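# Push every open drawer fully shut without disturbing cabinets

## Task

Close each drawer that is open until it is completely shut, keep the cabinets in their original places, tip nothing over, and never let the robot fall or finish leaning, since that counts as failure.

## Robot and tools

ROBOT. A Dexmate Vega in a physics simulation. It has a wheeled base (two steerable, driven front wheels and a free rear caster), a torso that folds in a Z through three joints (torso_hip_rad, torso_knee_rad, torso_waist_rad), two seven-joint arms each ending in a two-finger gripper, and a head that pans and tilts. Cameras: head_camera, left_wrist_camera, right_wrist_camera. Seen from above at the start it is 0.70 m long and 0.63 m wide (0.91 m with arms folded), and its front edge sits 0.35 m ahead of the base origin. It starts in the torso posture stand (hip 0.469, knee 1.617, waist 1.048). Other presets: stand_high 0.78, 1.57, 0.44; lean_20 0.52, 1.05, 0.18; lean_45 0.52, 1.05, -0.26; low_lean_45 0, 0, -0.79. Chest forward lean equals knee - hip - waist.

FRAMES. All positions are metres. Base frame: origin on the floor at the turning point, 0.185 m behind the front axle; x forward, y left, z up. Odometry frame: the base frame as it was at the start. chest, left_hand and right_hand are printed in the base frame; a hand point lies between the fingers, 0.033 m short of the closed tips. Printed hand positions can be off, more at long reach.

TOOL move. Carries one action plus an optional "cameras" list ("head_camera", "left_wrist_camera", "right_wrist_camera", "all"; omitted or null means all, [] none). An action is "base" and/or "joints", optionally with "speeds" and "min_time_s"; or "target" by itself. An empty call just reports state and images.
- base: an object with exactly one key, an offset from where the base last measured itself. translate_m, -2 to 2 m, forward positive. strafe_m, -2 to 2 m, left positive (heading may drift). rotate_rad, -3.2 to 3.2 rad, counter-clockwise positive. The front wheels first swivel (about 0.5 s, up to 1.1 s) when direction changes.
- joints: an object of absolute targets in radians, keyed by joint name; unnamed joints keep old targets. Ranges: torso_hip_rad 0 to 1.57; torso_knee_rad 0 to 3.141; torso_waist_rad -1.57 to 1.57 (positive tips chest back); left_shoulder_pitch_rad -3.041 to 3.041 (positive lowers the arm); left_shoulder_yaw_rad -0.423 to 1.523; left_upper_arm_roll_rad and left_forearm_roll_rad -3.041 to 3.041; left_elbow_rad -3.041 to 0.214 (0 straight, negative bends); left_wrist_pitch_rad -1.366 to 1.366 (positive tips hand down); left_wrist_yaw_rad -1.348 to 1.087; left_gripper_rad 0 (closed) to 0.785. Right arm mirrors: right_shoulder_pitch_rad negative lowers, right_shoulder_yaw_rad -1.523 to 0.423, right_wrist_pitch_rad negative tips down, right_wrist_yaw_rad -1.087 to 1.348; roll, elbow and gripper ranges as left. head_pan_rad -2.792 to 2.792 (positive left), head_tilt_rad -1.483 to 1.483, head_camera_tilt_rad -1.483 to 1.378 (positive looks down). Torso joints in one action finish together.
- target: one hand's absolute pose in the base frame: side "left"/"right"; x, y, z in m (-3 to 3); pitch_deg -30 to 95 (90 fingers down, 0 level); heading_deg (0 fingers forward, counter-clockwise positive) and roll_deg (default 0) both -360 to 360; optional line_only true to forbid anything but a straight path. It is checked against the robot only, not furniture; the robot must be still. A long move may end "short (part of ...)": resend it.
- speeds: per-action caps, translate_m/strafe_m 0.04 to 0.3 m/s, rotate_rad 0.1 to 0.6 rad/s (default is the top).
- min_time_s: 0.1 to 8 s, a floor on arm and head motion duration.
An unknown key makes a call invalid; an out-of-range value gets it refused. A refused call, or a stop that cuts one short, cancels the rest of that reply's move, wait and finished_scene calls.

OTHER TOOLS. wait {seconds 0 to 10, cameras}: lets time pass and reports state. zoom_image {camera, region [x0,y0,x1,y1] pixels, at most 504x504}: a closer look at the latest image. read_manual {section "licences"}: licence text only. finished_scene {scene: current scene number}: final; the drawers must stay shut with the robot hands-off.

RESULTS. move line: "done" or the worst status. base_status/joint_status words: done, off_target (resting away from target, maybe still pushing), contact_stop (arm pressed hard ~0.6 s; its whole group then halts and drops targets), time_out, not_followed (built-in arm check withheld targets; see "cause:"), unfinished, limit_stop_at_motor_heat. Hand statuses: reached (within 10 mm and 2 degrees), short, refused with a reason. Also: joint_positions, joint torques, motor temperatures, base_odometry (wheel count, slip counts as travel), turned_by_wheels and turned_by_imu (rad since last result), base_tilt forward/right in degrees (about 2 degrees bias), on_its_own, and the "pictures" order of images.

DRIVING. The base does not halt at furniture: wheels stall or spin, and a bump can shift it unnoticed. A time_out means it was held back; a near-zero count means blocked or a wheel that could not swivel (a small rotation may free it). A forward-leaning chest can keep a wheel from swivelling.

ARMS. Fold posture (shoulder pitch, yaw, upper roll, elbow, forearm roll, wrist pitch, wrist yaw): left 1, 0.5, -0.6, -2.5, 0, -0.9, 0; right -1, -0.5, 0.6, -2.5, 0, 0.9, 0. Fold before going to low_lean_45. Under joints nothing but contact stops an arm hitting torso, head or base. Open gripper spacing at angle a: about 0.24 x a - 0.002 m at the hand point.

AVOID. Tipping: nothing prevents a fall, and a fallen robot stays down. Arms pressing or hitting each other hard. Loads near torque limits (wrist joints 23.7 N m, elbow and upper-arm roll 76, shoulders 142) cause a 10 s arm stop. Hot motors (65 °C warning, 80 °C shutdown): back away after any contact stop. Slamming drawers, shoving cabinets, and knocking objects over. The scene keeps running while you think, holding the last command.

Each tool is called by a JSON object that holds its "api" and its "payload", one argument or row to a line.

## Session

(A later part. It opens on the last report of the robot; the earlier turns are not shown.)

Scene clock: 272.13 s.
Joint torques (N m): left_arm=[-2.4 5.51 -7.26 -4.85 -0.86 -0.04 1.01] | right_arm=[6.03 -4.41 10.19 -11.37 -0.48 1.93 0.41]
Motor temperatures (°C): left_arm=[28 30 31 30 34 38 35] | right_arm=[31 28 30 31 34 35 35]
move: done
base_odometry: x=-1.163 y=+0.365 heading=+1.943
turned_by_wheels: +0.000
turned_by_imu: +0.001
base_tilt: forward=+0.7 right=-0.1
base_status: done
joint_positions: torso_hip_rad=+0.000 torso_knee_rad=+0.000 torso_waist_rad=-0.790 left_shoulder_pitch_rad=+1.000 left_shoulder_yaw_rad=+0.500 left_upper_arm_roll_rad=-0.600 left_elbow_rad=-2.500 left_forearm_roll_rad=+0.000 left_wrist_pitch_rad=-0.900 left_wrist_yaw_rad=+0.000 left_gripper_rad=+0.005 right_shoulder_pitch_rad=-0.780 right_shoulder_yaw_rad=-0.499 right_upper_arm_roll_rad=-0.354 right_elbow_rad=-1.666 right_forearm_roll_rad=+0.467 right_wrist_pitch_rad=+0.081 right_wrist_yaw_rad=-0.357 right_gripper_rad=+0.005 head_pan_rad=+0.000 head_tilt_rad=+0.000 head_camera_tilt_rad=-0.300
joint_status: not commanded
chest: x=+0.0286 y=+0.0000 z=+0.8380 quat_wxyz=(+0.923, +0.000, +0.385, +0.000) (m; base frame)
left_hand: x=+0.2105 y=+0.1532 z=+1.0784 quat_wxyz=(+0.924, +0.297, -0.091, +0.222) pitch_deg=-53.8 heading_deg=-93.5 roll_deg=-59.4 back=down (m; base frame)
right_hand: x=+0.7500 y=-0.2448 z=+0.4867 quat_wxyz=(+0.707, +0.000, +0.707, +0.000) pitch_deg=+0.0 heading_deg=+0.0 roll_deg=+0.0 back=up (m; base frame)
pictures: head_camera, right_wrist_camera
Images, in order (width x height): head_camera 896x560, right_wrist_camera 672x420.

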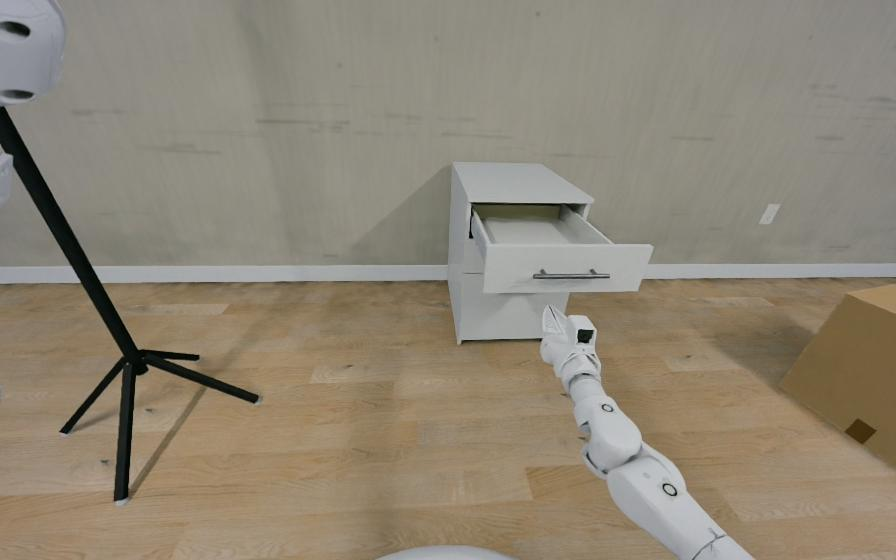

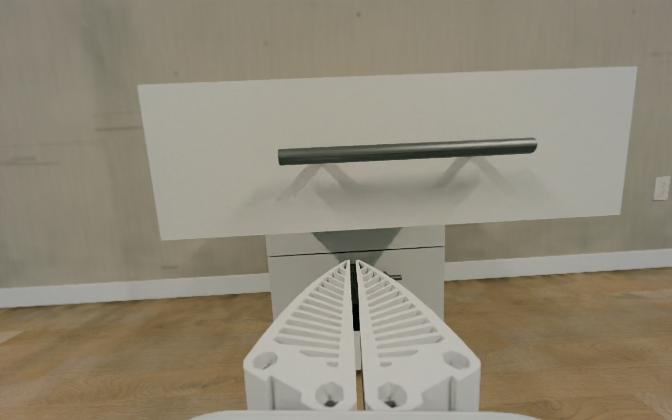

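{"api": "move", "payload": {
  "base": {"translate_m":-0.08},
  "cameras": []
}}

{"api": "move", "payload": {
  "target": {"side":"right","x":0.75,"y":-0.27,"z":0.597,"pitch_deg":0,"heading_deg":0},
  "cameras": ["head_camera","right_wrist_camera"]
}}

Scene clock: 284.57 s.
Joint torques (N m): left_arm=[-1.33 4.8 -7.41 -6.03 -0.64 1.19 1.06] | right_arm=[5.39 -5.06 9.92 -11.45 -0.48 2.26 0.25]
Motor temperatures (°C): left_arm=[28 30 31 30 34 38 35] | right_arm=[30 28 30 32 34 35 35]
move: done
base_odometry: x=-1.134 y=+0.290 heading=+1.942
turned_by_wheels: +0.000
turned_by_imu: +0.000
base_tilt: forward=+0.7 right=-0.1
base_status: done
joint_positions: torso_hip_rad=+0.000 torso_knee_rad=+0.000 torso_waist_rad=-0.790 left_shoulder_pitch_rad=+1.000 left_shoulder_yaw_rad=+0.500 left_upper_arm_roll_rad=-0.600 left_elbow_rad=-2.500 left_forearm_roll_rad=+0.000 left_wrist_pitch_rad=-0.900 left_wrist_yaw_rad=+0.000 left_gripper_rad=+0.005 right_shoulder_pitch_rad=-0.780 right_shoulder_yaw_rad=-0.499 right_upper_arm_roll_rad=-0.354 right_elbow_rad=-1.666 right_forearm_roll_rad=+0.467 right_wrist_pitch_rad=+0.081 right_wrist_yaw_rad=-0.357 right_gripper_rad=+0.005 head_pan_rad=+0.000 head_tilt_rad=+0.000 head_camera_tilt_rad=-0.300
joint_status: not commanded
chest: x=+0.0286 y=+0.0000 z=+0.8380 quat_wxyz=(+0.923, +0.000, +0.385, +0.000) (m; base frame)
left_hand: x=+0.2105 y=+0.1532 z=+1.0784 quat_wxyz=(+0.924, +0.297, -0.091, +0.222) pitch_deg=-53.8 heading_deg=-93.5 roll_deg=-59.4 back=down (m; base frame)
right_hand: x=+0.7500 y=-0.2448 z=+0.4867 quat_wxyz=(+0.707, +0.000, +0.707, +0.000) pitch_deg=+0.0 heading_deg=+0.0 roll_deg=+0.0 back=up (m; base frame)
pictures: none
No camera images: "cameras" was empty.

Scene clock: 287.50 s.
Joint torques (N m): left_arm=[-1.08 6.37 -6.87 -5.34 -0.42 0.63 0.56] | right_arm=[19.03 -7.2 12.14 -11.45 -0.76 1.88 -0.07]
Motor temperatures (°C): left_arm=[28 30 31 30 34 38 35] | right_arm=[30 28 30 32 34 35 35]
move: done
base_odometry: x=-1.134 y=+0.290 heading=+1.942
turned_by_wheels: +0.000
turned_by_imu: +0.000
base_tilt: forward=+0.6 right=+0.0
base_status: not commanded
joint_positions: torso_hip_rad=+0.000 torso_knee_rad=+0.000 torso_waist_rad=-0.790 left_shoulder_pitch_rad=+1.000 left_shoulder_yaw_rad=+0.500 left_upper_arm_roll_rad=-0.600 left_elbow_rad=-2.500 left_forearm_roll_rad=+0.000 left_wrist_pitch_rad=-0.900 left_wrist_yaw_rad=+0.000 left_gripper_rad=+0.005 right_shoulder_pitch_rad=-0.789 right_shoulder_yaw_rad=-0.626 right_upper_arm_roll_rad=-0.199 right_elbow_rad=-2.000 right_forearm_roll_rad=+0.629 right_wrist_pitch_rad=-0.227 right_wrist_yaw_rad=-0.412 right_gripper_rad=+0.005 head_pan_rad=+0.000 head_tilt_rad=+0.000 head_camera_tilt_rad=-0.300
joint_status: not commanded
chest: x=+0.0286 y=+0.0000 z=+0.8380 quat_wxyz=(+0.923, +0.000, +0.385, +0.000) (m; base frame)
left_hand: x=+0.2105 y=+0.1532 z=+1.0784 quat_wxyz=(+0.924, +0.297, -0.091, +0.222) pitch_deg=-53.8 heading_deg=-93.5 roll_deg=-59.4 back=down (m; base frame)
right_hand: x=+0.7501 y=-0.2697 z=+0.5941 quat_wxyz=(+0.707, +0.000, +0.708, +0.000) pitch_deg=+0.1 heading_deg=+0.0 roll_deg=+0.0 back=up (m; base frame)
right_hand_status: reached (straight line, planned for 1.4 s): 3 mm and 0.1 deg off.
pictures: head_camera, right_wrist_camera
Images, in order (width x height): head_camera 896x560, right_wrist_camera 672x420.

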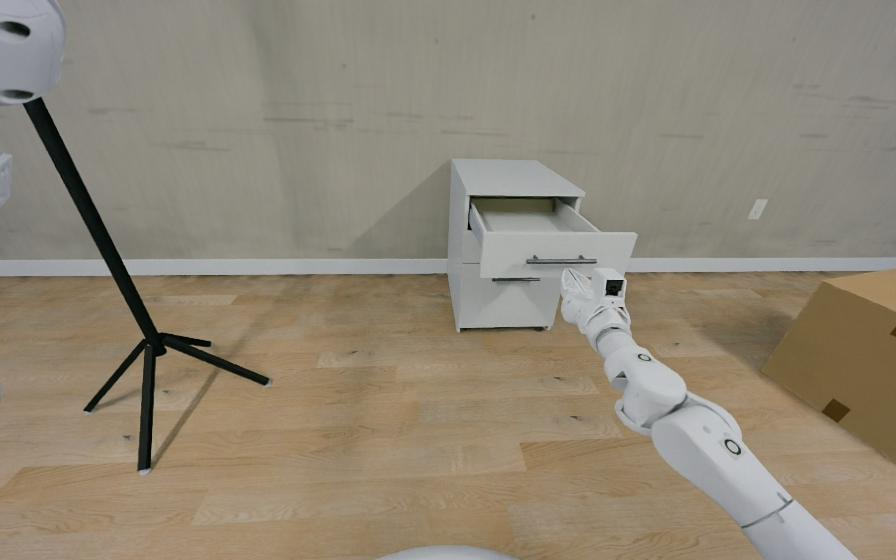

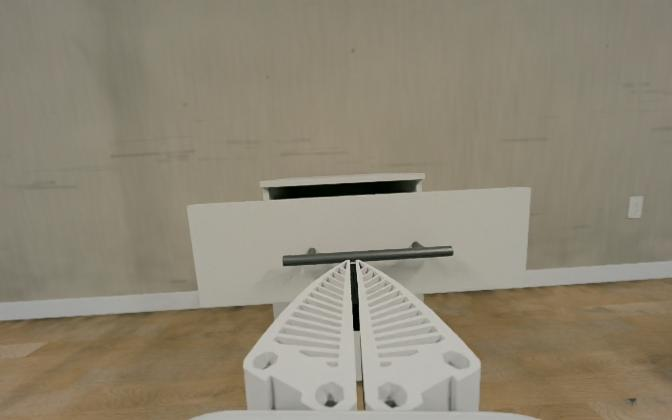

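{"api": "move", "payload": {
  "base": {"translate_m":0.13},
  "speeds": {"translate_m":0.06},
  "cameras": ["head_camera","right_wrist_camera"]
}}

Scene clock: 293.13 s.
Joint torques (N m): left_arm=[-1.7 9.01 -5.78 -4.74 -0.77 0.61 0.45] | right_arm=[17.72 -5.94 11.55 -10.88 -0.83 2.73 -0.06]
Motor temperatures (°C): left_arm=[28 30 31 30 34 38 35] | right_arm=[31 28 30 32 34 35 35]
move: done
base_odometry: x=-1.182 y=+0.411 heading=+1.943
turned_by_wheels: +0.000
turned_by_imu: +0.002
base_tilt: forward=+0.7 right=+0.0
base_status: done
joint_positions: torso_hip_rad=+0.000 torso_knee_rad=+0.000 torso_waist_rad=-0.790 left_shoulder_pitch_rad=+1.000 left_shoulder_yaw_rad=+0.500 left_upper_arm_roll_rad=-0.600 left_elbow_rad=-2.500 left_forearm_roll_rad=+0.000 left_wrist_pitch_rad=-0.900 left_wrist_yaw_rad=+0.000 left_gripper_rad=+0.005 right_shoulder_pitch_rad=-0.789 right_shoulder_yaw_rad=-0.628 right_upper_arm_roll_rad=-0.196 right_elbow_rad=-2.006 right_forearm_roll_rad=+0.632 right_wrist_pitch_rad=-0.233 right_wrist_yaw_rad=-0.413 right_gripper_rad=+0.005 head_pan_rad=+0.000 head_tilt_rad=+0.000 head_camera_tilt_rad=-0.300
joint_status: not commanded
chest: x=+0.0286 y=+0.0000 z=+0.8380 quat_wxyz=(+0.923, +0.000, +0.385, +0.000) (m; base frame)
left_hand: x=+0.2105 y=+0.1532 z=+1.0784 quat_wxyz=(+0.924, +0.297, -0.091, +0.222) pitch_deg=-53.8 heading_deg=-93.5 roll_deg=-59.4 back=down (m; base frame)
right_hand: x=+0.7499 y=-0.2698 z=+0.5962 quat_wxyz=(+0.707, +0.000, +0.708, +0.000) pitch_deg=+0.1 heading_deg=+0.0 roll_deg=+0.0 back=up (m; base frame)
pictures: head_camera, right_wrist_camera
Images, in order (width x height): head_camera 896x560, right_wrist_camera 672x420.

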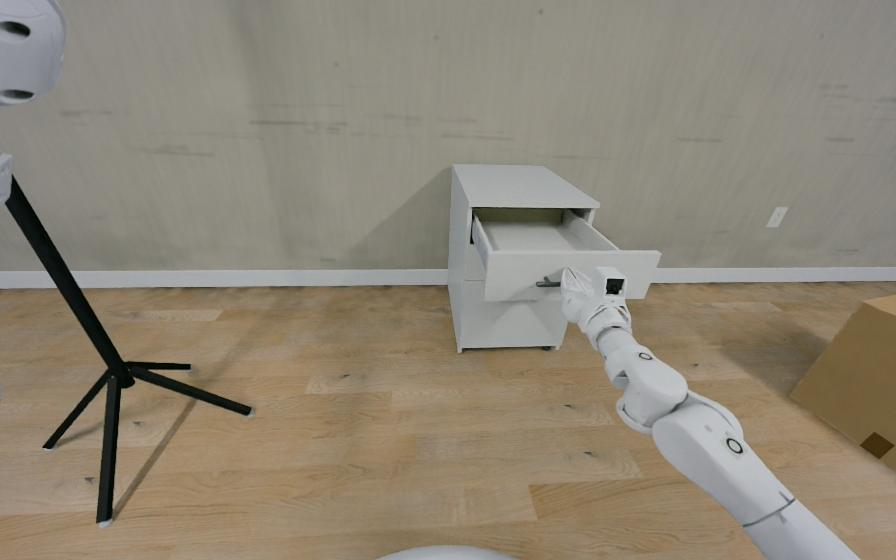

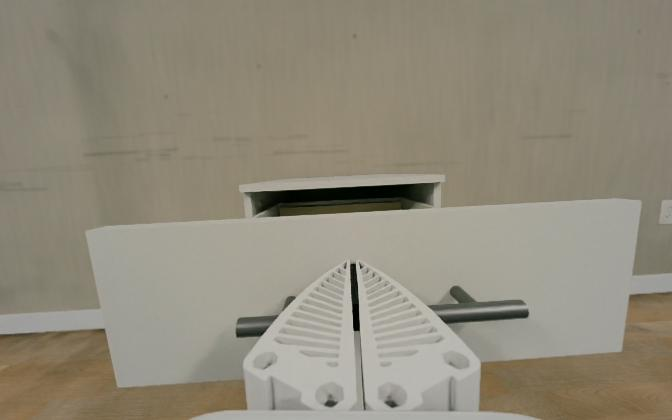

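{"api": "move", "payload": {
  "base": {"translate_m":0.3},
  "speeds": {"translate_m":0.06},
  "cameras": ["head_camera","right_wrist_camera"]
}}

Scene clock: 302.60 s.
Joint torques (N m): left_arm=[-1.68 6.26 -6.7 -5.77 -0.57 0.77 1.49] | right_arm=[17.23 -5.87 11.42 -10.61 -0.79 2.47 -0.11]
Motor temperatures (°C): left_arm=[28 30 31 30 34 38 35] | right_arm=[31 28 30 32 34 35 35]
move: done
base_odometry: x=-1.292 y=+0.690 heading=+1.943
turned_by_wheels: +0.000
turned_by_imu: +0.002
base_tilt: forward=+0.7 right=+0.0
base_status: done
joint_positions: torso_hip_rad=+0.000 torso_knee_rad=+0.000 torso_waist_rad=-0.790 left_shoulder_pitch_rad=+1.000 left_shoulder_yaw_rad=+0.500 left_upper_arm_roll_rad=-0.600 left_elbow_rad=-2.500 left_forearm_roll_rad=+0.000 left_wrist_pitch_rad=-0.900 left_wrist_yaw_rad=+0.000 left_gripper_rad=+0.005 right_shoulder_pitch_rad=-0.789 right_shoulder_yaw_rad=-0.628 right_upper_arm_roll_rad=-0.196 right_elbow_rad=-2.006 right_forearm_roll_rad=+0.632 right_wrist_pitch_rad=-0.233 right_wrist_yaw_rad=-0.413 right_gripper_rad=+0.005 head_pan_rad=+0.000 head_tilt_rad=+0.000 head_camera_tilt_rad=-0.300
joint_status: not commanded
chest: x=+0.0286 y=+0.0000 z=+0.8380 quat_wxyz=(+0.923, +0.000, +0.385, +0.000) (m; base frame)
left_hand: x=+0.2105 y=+0.1532 z=+1.0784 quat_wxyz=(+0.924, +0.297, -0.091, +0.222) pitch_deg=-53.8 heading_deg=-93.5 roll_deg=-59.4 back=down (m; base frame)
right_hand: x=+0.7499 y=-0.2698 z=+0.5962 quat_wxyz=(+0.707, +0.000, +0.708, +0.000) pitch_deg=+0.1 heading_deg=+0.0 roll_deg=+0.0 back=up (m; base frame)
pictures: head_camera, right_wrist_camera
Images, in order (width x height): head_camera 896x560, right_wrist_camera 672x420.

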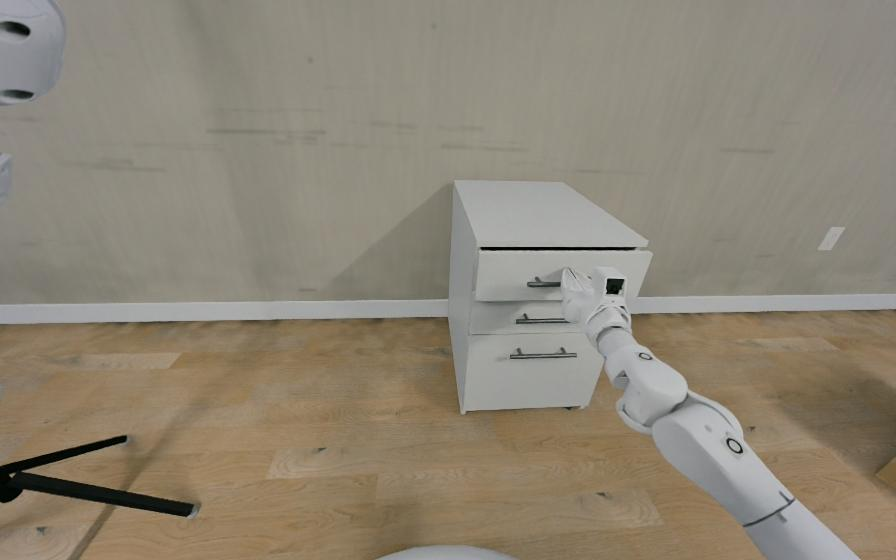

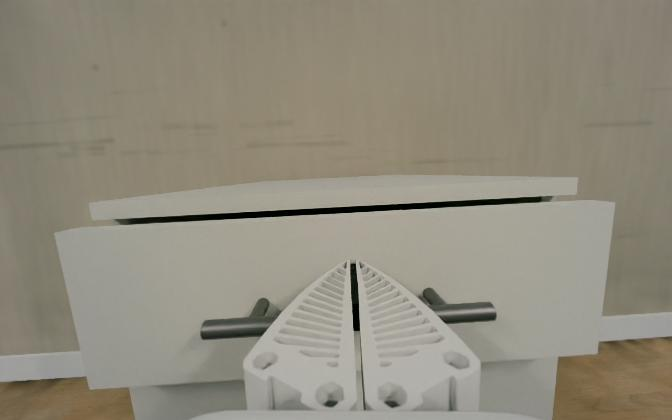

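{"api": "move", "payload": {
  "base": {"translate_m":0.05},
  "speeds": {"translate_m":0.06},
  "cameras": ["head_camera","right_wrist_camera"]
}}

Scene clock: 307.77 s.
Joint torques (N m): left_arm=[-0.73 6.36 -7.56 -5.78 -1 0.95 1.07] | right_arm=[17.54 -5.1 10.56 -8.74 -0.95 2.38 0.19]
Motor temperatures (°C): left_arm=[28 30 31 30 34 38 35] | right_arm=[31 28 31 32 34 35 35]
move: done
base_odometry: x=-1.310 y=+0.737 heading=+1.943
turned_by_wheels: +0.000
turned_by_imu: +0.001
base_tilt: forward=+0.7 right=+0.0
base_status: done
joint_positions: torso_hip_rad=+0.000 torso_knee_rad=+0.000 torso_waist_rad=-0.790 left_shoulder_pitch_rad=+1.000 left_shoulder_yaw_rad=+0.500 left_upper_arm_roll_rad=-0.600 left_elbow_rad=-2.500 left_forearm_roll_rad=+0.000 left_wrist_pitch_rad=-0.900 left_wrist_yaw_rad=+0.000 left_gripper_rad=+0.005 right_shoulder_pitch_rad=-0.789 right_shoulder_yaw_rad=-0.628 right_upper_arm_roll_rad=-0.196 right_elbow_rad=-2.007 right_forearm_roll_rad=+0.632 right_wrist_pitch_rad=-0.233 right_wrist_yaw_rad=-0.413 right_gripper_rad=+0.005 head_pan_rad=+0.000 head_tilt_rad=+0.000 head_camera_tilt_rad=-0.300
joint_status: not commanded
chest: x=+0.0286 y=+0.0000 z=+0.8380 quat_wxyz=(+0.923, +0.000, +0.385, +0.000) (m; base frame)
left_hand: x=+0.2105 y=+0.1532 z=+1.0784 quat_wxyz=(+0.924, +0.297, -0.091, +0.222) pitch_deg=-53.8 heading_deg=-93.5 roll_deg=-59.4 back=down (m; base frame)
right_hand: x=+0.7499 y=-0.2698 z=+0.5963 quat_wxyz=(+0.707, +0.000, +0.708, +0.000) pitch_deg=+0.1 heading_deg=+0.0 roll_deg=+0.0 back=up (m; base frame)
pictures: head_camera, right_wrist_camera
Images, in order (width x height): head_camera 896x560, right_wrist_camera 672x420.

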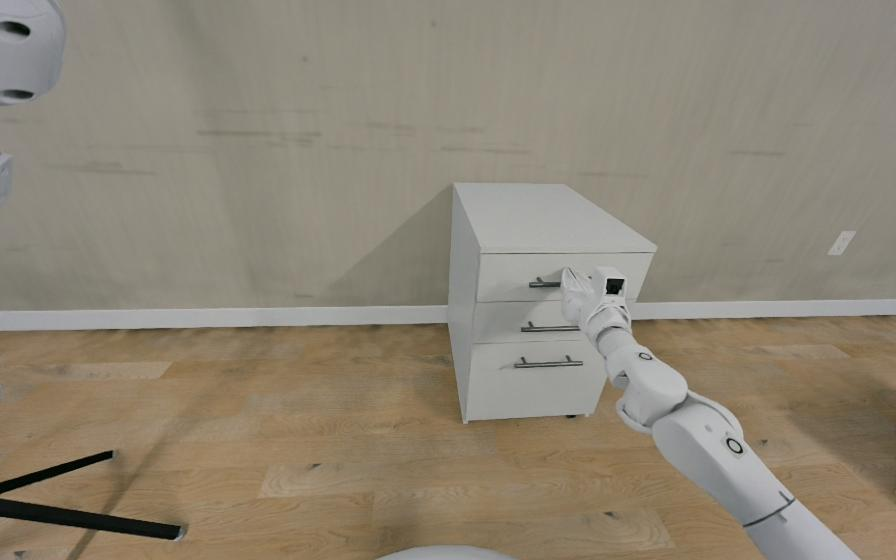

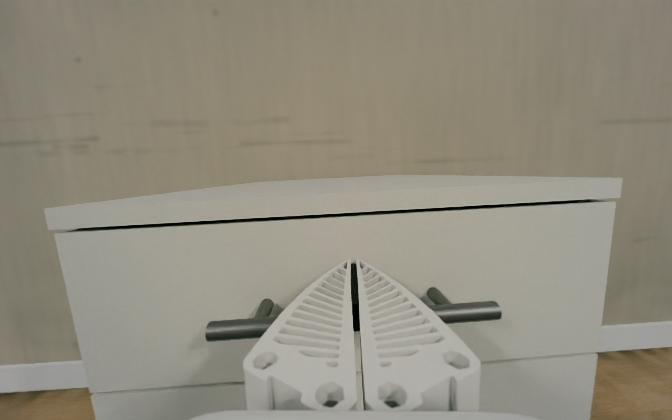

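{"api": "move", "payload": {
  "base": {"translate_m":0.01},
  "speeds": {"translate_m":0.05},
  "cameras": ["head_camera","right_wrist_camera"]
}}

{"api": "zoom_image", "payload": {
  "camera": "head_camera",
  "region": [440, 220, 680, 370]
}}

Scene clock: 313.30 s.
Joint torques (N m): left_arm=[-0.21 4.64 -8.2 -6.04 -0.91 0.72 0.51] | right_arm=[17.18 -5.6 10.25 -6.76 -1.16 2.04 0.17]
Motor temperatures (°C): left_arm=[28 30 31 30 34 38 35] | right_arm=[31 28 31 32 34 35 35]
move: done
base_odometry: x=-1.314 y=+0.746 heading=+1.943
turned_by_wheels: +0.000
turned_by_imu: +0.000
base_tilt: forward=+0.6 right=-0.1
base_status: done
joint_positions: torso_hip_rad=+0.000 torso_knee_rad=+0.000 torso_waist_rad=-0.790 left_shoulder_pitch_rad=+1.000 left_shoulder_yaw_rad=+0.500 left_upper_arm_roll_rad=-0.600 left_elbow_rad=-2.500 left_forearm_roll_rad=+0.000 left_wrist_pitch_rad=-0.900 left_wrist_yaw_rad=+0.000 left_gripper_rad=+0.005 right_shoulder_pitch_rad=-0.789 right_shoulder_yaw_rad=-0.628 right_upper_arm_roll_rad=-0.196 right_elbow_rad=-2.007 right_forearm_roll_rad=+0.632 right_wrist_pitch_rad=-0.233 right_wrist_yaw_rad=-0.413 right_gripper_rad=+0.005 head_pan_rad=+0.000 head_tilt_rad=+0.000 head_camera_tilt_rad=-0.300
joint_status: not commanded
chest: x=+0.0285 y=+0.0000 z=+0.8380 quat_wxyz=(+0.923, +0.000, +0.385, +0.000) (m; base frame)
left_hand: x=+0.2104 y=+0.1532 z=+1.0784 quat_wxyz=(+0.924, +0.297, -0.091, +0.222) pitch_deg=-53.7 heading_deg=-93.5 roll_deg=-59.4 back=down (m; base frame)
right_hand: x=+0.7498 y=-0.2698 z=+0.5965 quat_wxyz=(+0.707, +0.000, +0.707, +0.000) pitch_deg=+0.1 heading_deg=+0.0 roll_deg=+0.0 back=up (m; base frame)
pictures: head_camera, right_wrist_camera
Images, in order (width x height): head_camera 896x560, right_wrist_camera 672x420.

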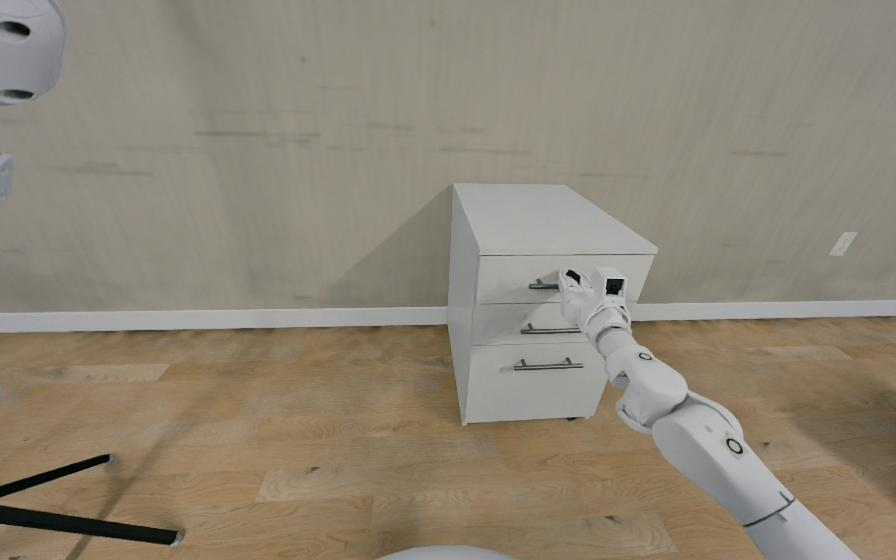

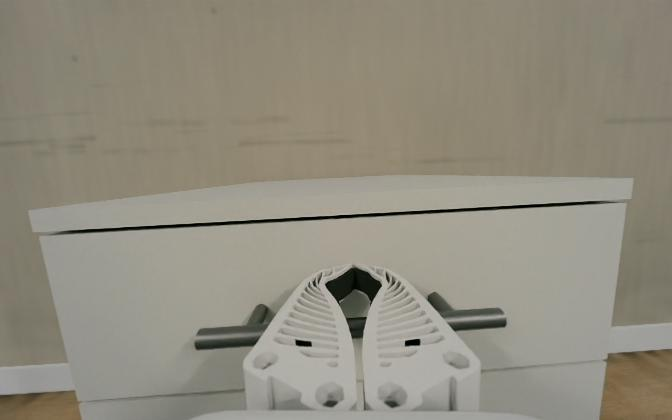

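Scaled by 2.100 from the camera's 896x560 image, which has a finer 960x600 frame.

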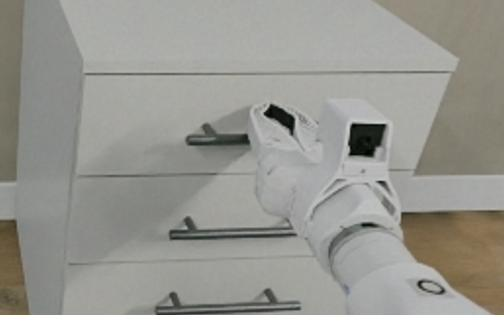

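{"api": "move", "payload": {
  "base": {"translate_m":-0.1},
  "cameras": ["head_camera"]
}}

Scene clock: 320.13 s.
Joint torques (N m): left_arm=[-0.62 5.24 -6.82 -6.27 -1.11 0.33 1.19] | right_arm=[16.96 -4.82 10.35 -7.13 -1.22 2.38 0.09]
Motor temperatures (°C): left_arm=[28 30 31 30 34 38 35] | right_arm=[31 28 31 32 34 35 35]
move: done
base_odometry: x=-1.277 y=+0.653 heading=+1.944
turned_by_wheels: +0.000
turned_by_imu: +0.002
base_tilt: forward=+0.6 right=-0.1
base_status: done
joint_positions: torso_hip_rad=+0.000 torso_knee_rad=+0.000 torso_waist_rad=-0.790 left_shoulder_pitch_rad=+1.000 left_shoulder_yaw_rad=+0.500 left_upper_arm_roll_rad=-0.600 left_elbow_rad=-2.500 left_forearm_roll_rad=+0.000 left_wrist_pitch_rad=-0.900 left_wrist_yaw_rad=+0.000 left_gripper_rad=+0.005 right_shoulder_pitch_rad=-0.789 right_shoulder_yaw_rad=-0.628 right_upper_arm_roll_rad=-0.196 right_elbow_rad=-2.007 right_forearm_roll_rad=+0.632 right_wrist_pitch_rad=-0.233 right_wrist_yaw_rad=-0.413 right_gripper_rad=+0.005 head_pan_rad=+0.000 head_tilt_rad=+0.000 head_camera_tilt_rad=-0.300
joint_status: not commanded
chest: x=+0.0286 y=+0.0000 z=+0.8380 quat_wxyz=(+0.923, +0.000, +0.385, +0.000) (m; base frame)
left_hand: x=+0.2105 y=+0.1532 z=+1.0784 quat_wxyz=(+0.924, +0.297, -0.091, +0.222) pitch_deg=-53.7 heading_deg=-93.5 roll_deg=-59.4 back=down (m; base frame)
right_hand: x=+0.7498 y=-0.2698 z=+0.5964 quat_wxyz=(+0.707, +0.000, +0.707, +0.000) pitch_deg=+0.1 heading_deg=+0.0 roll_deg=+0.0 back=up (m; base frame)
pictures: head_camera
Images, in order (width x height): head_camera 896x560.

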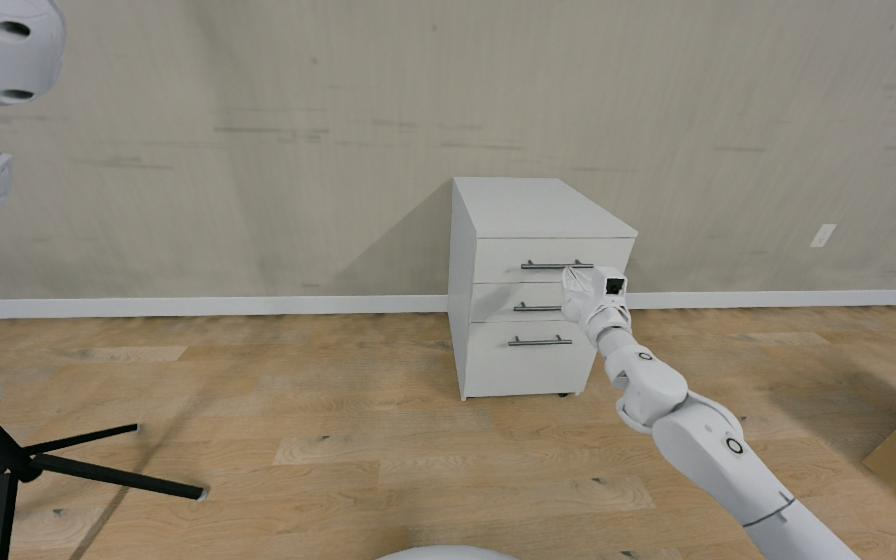

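{"api": "finished_scene", "payload": {
  "scene": 2
}}

The scene is finished: the task was done.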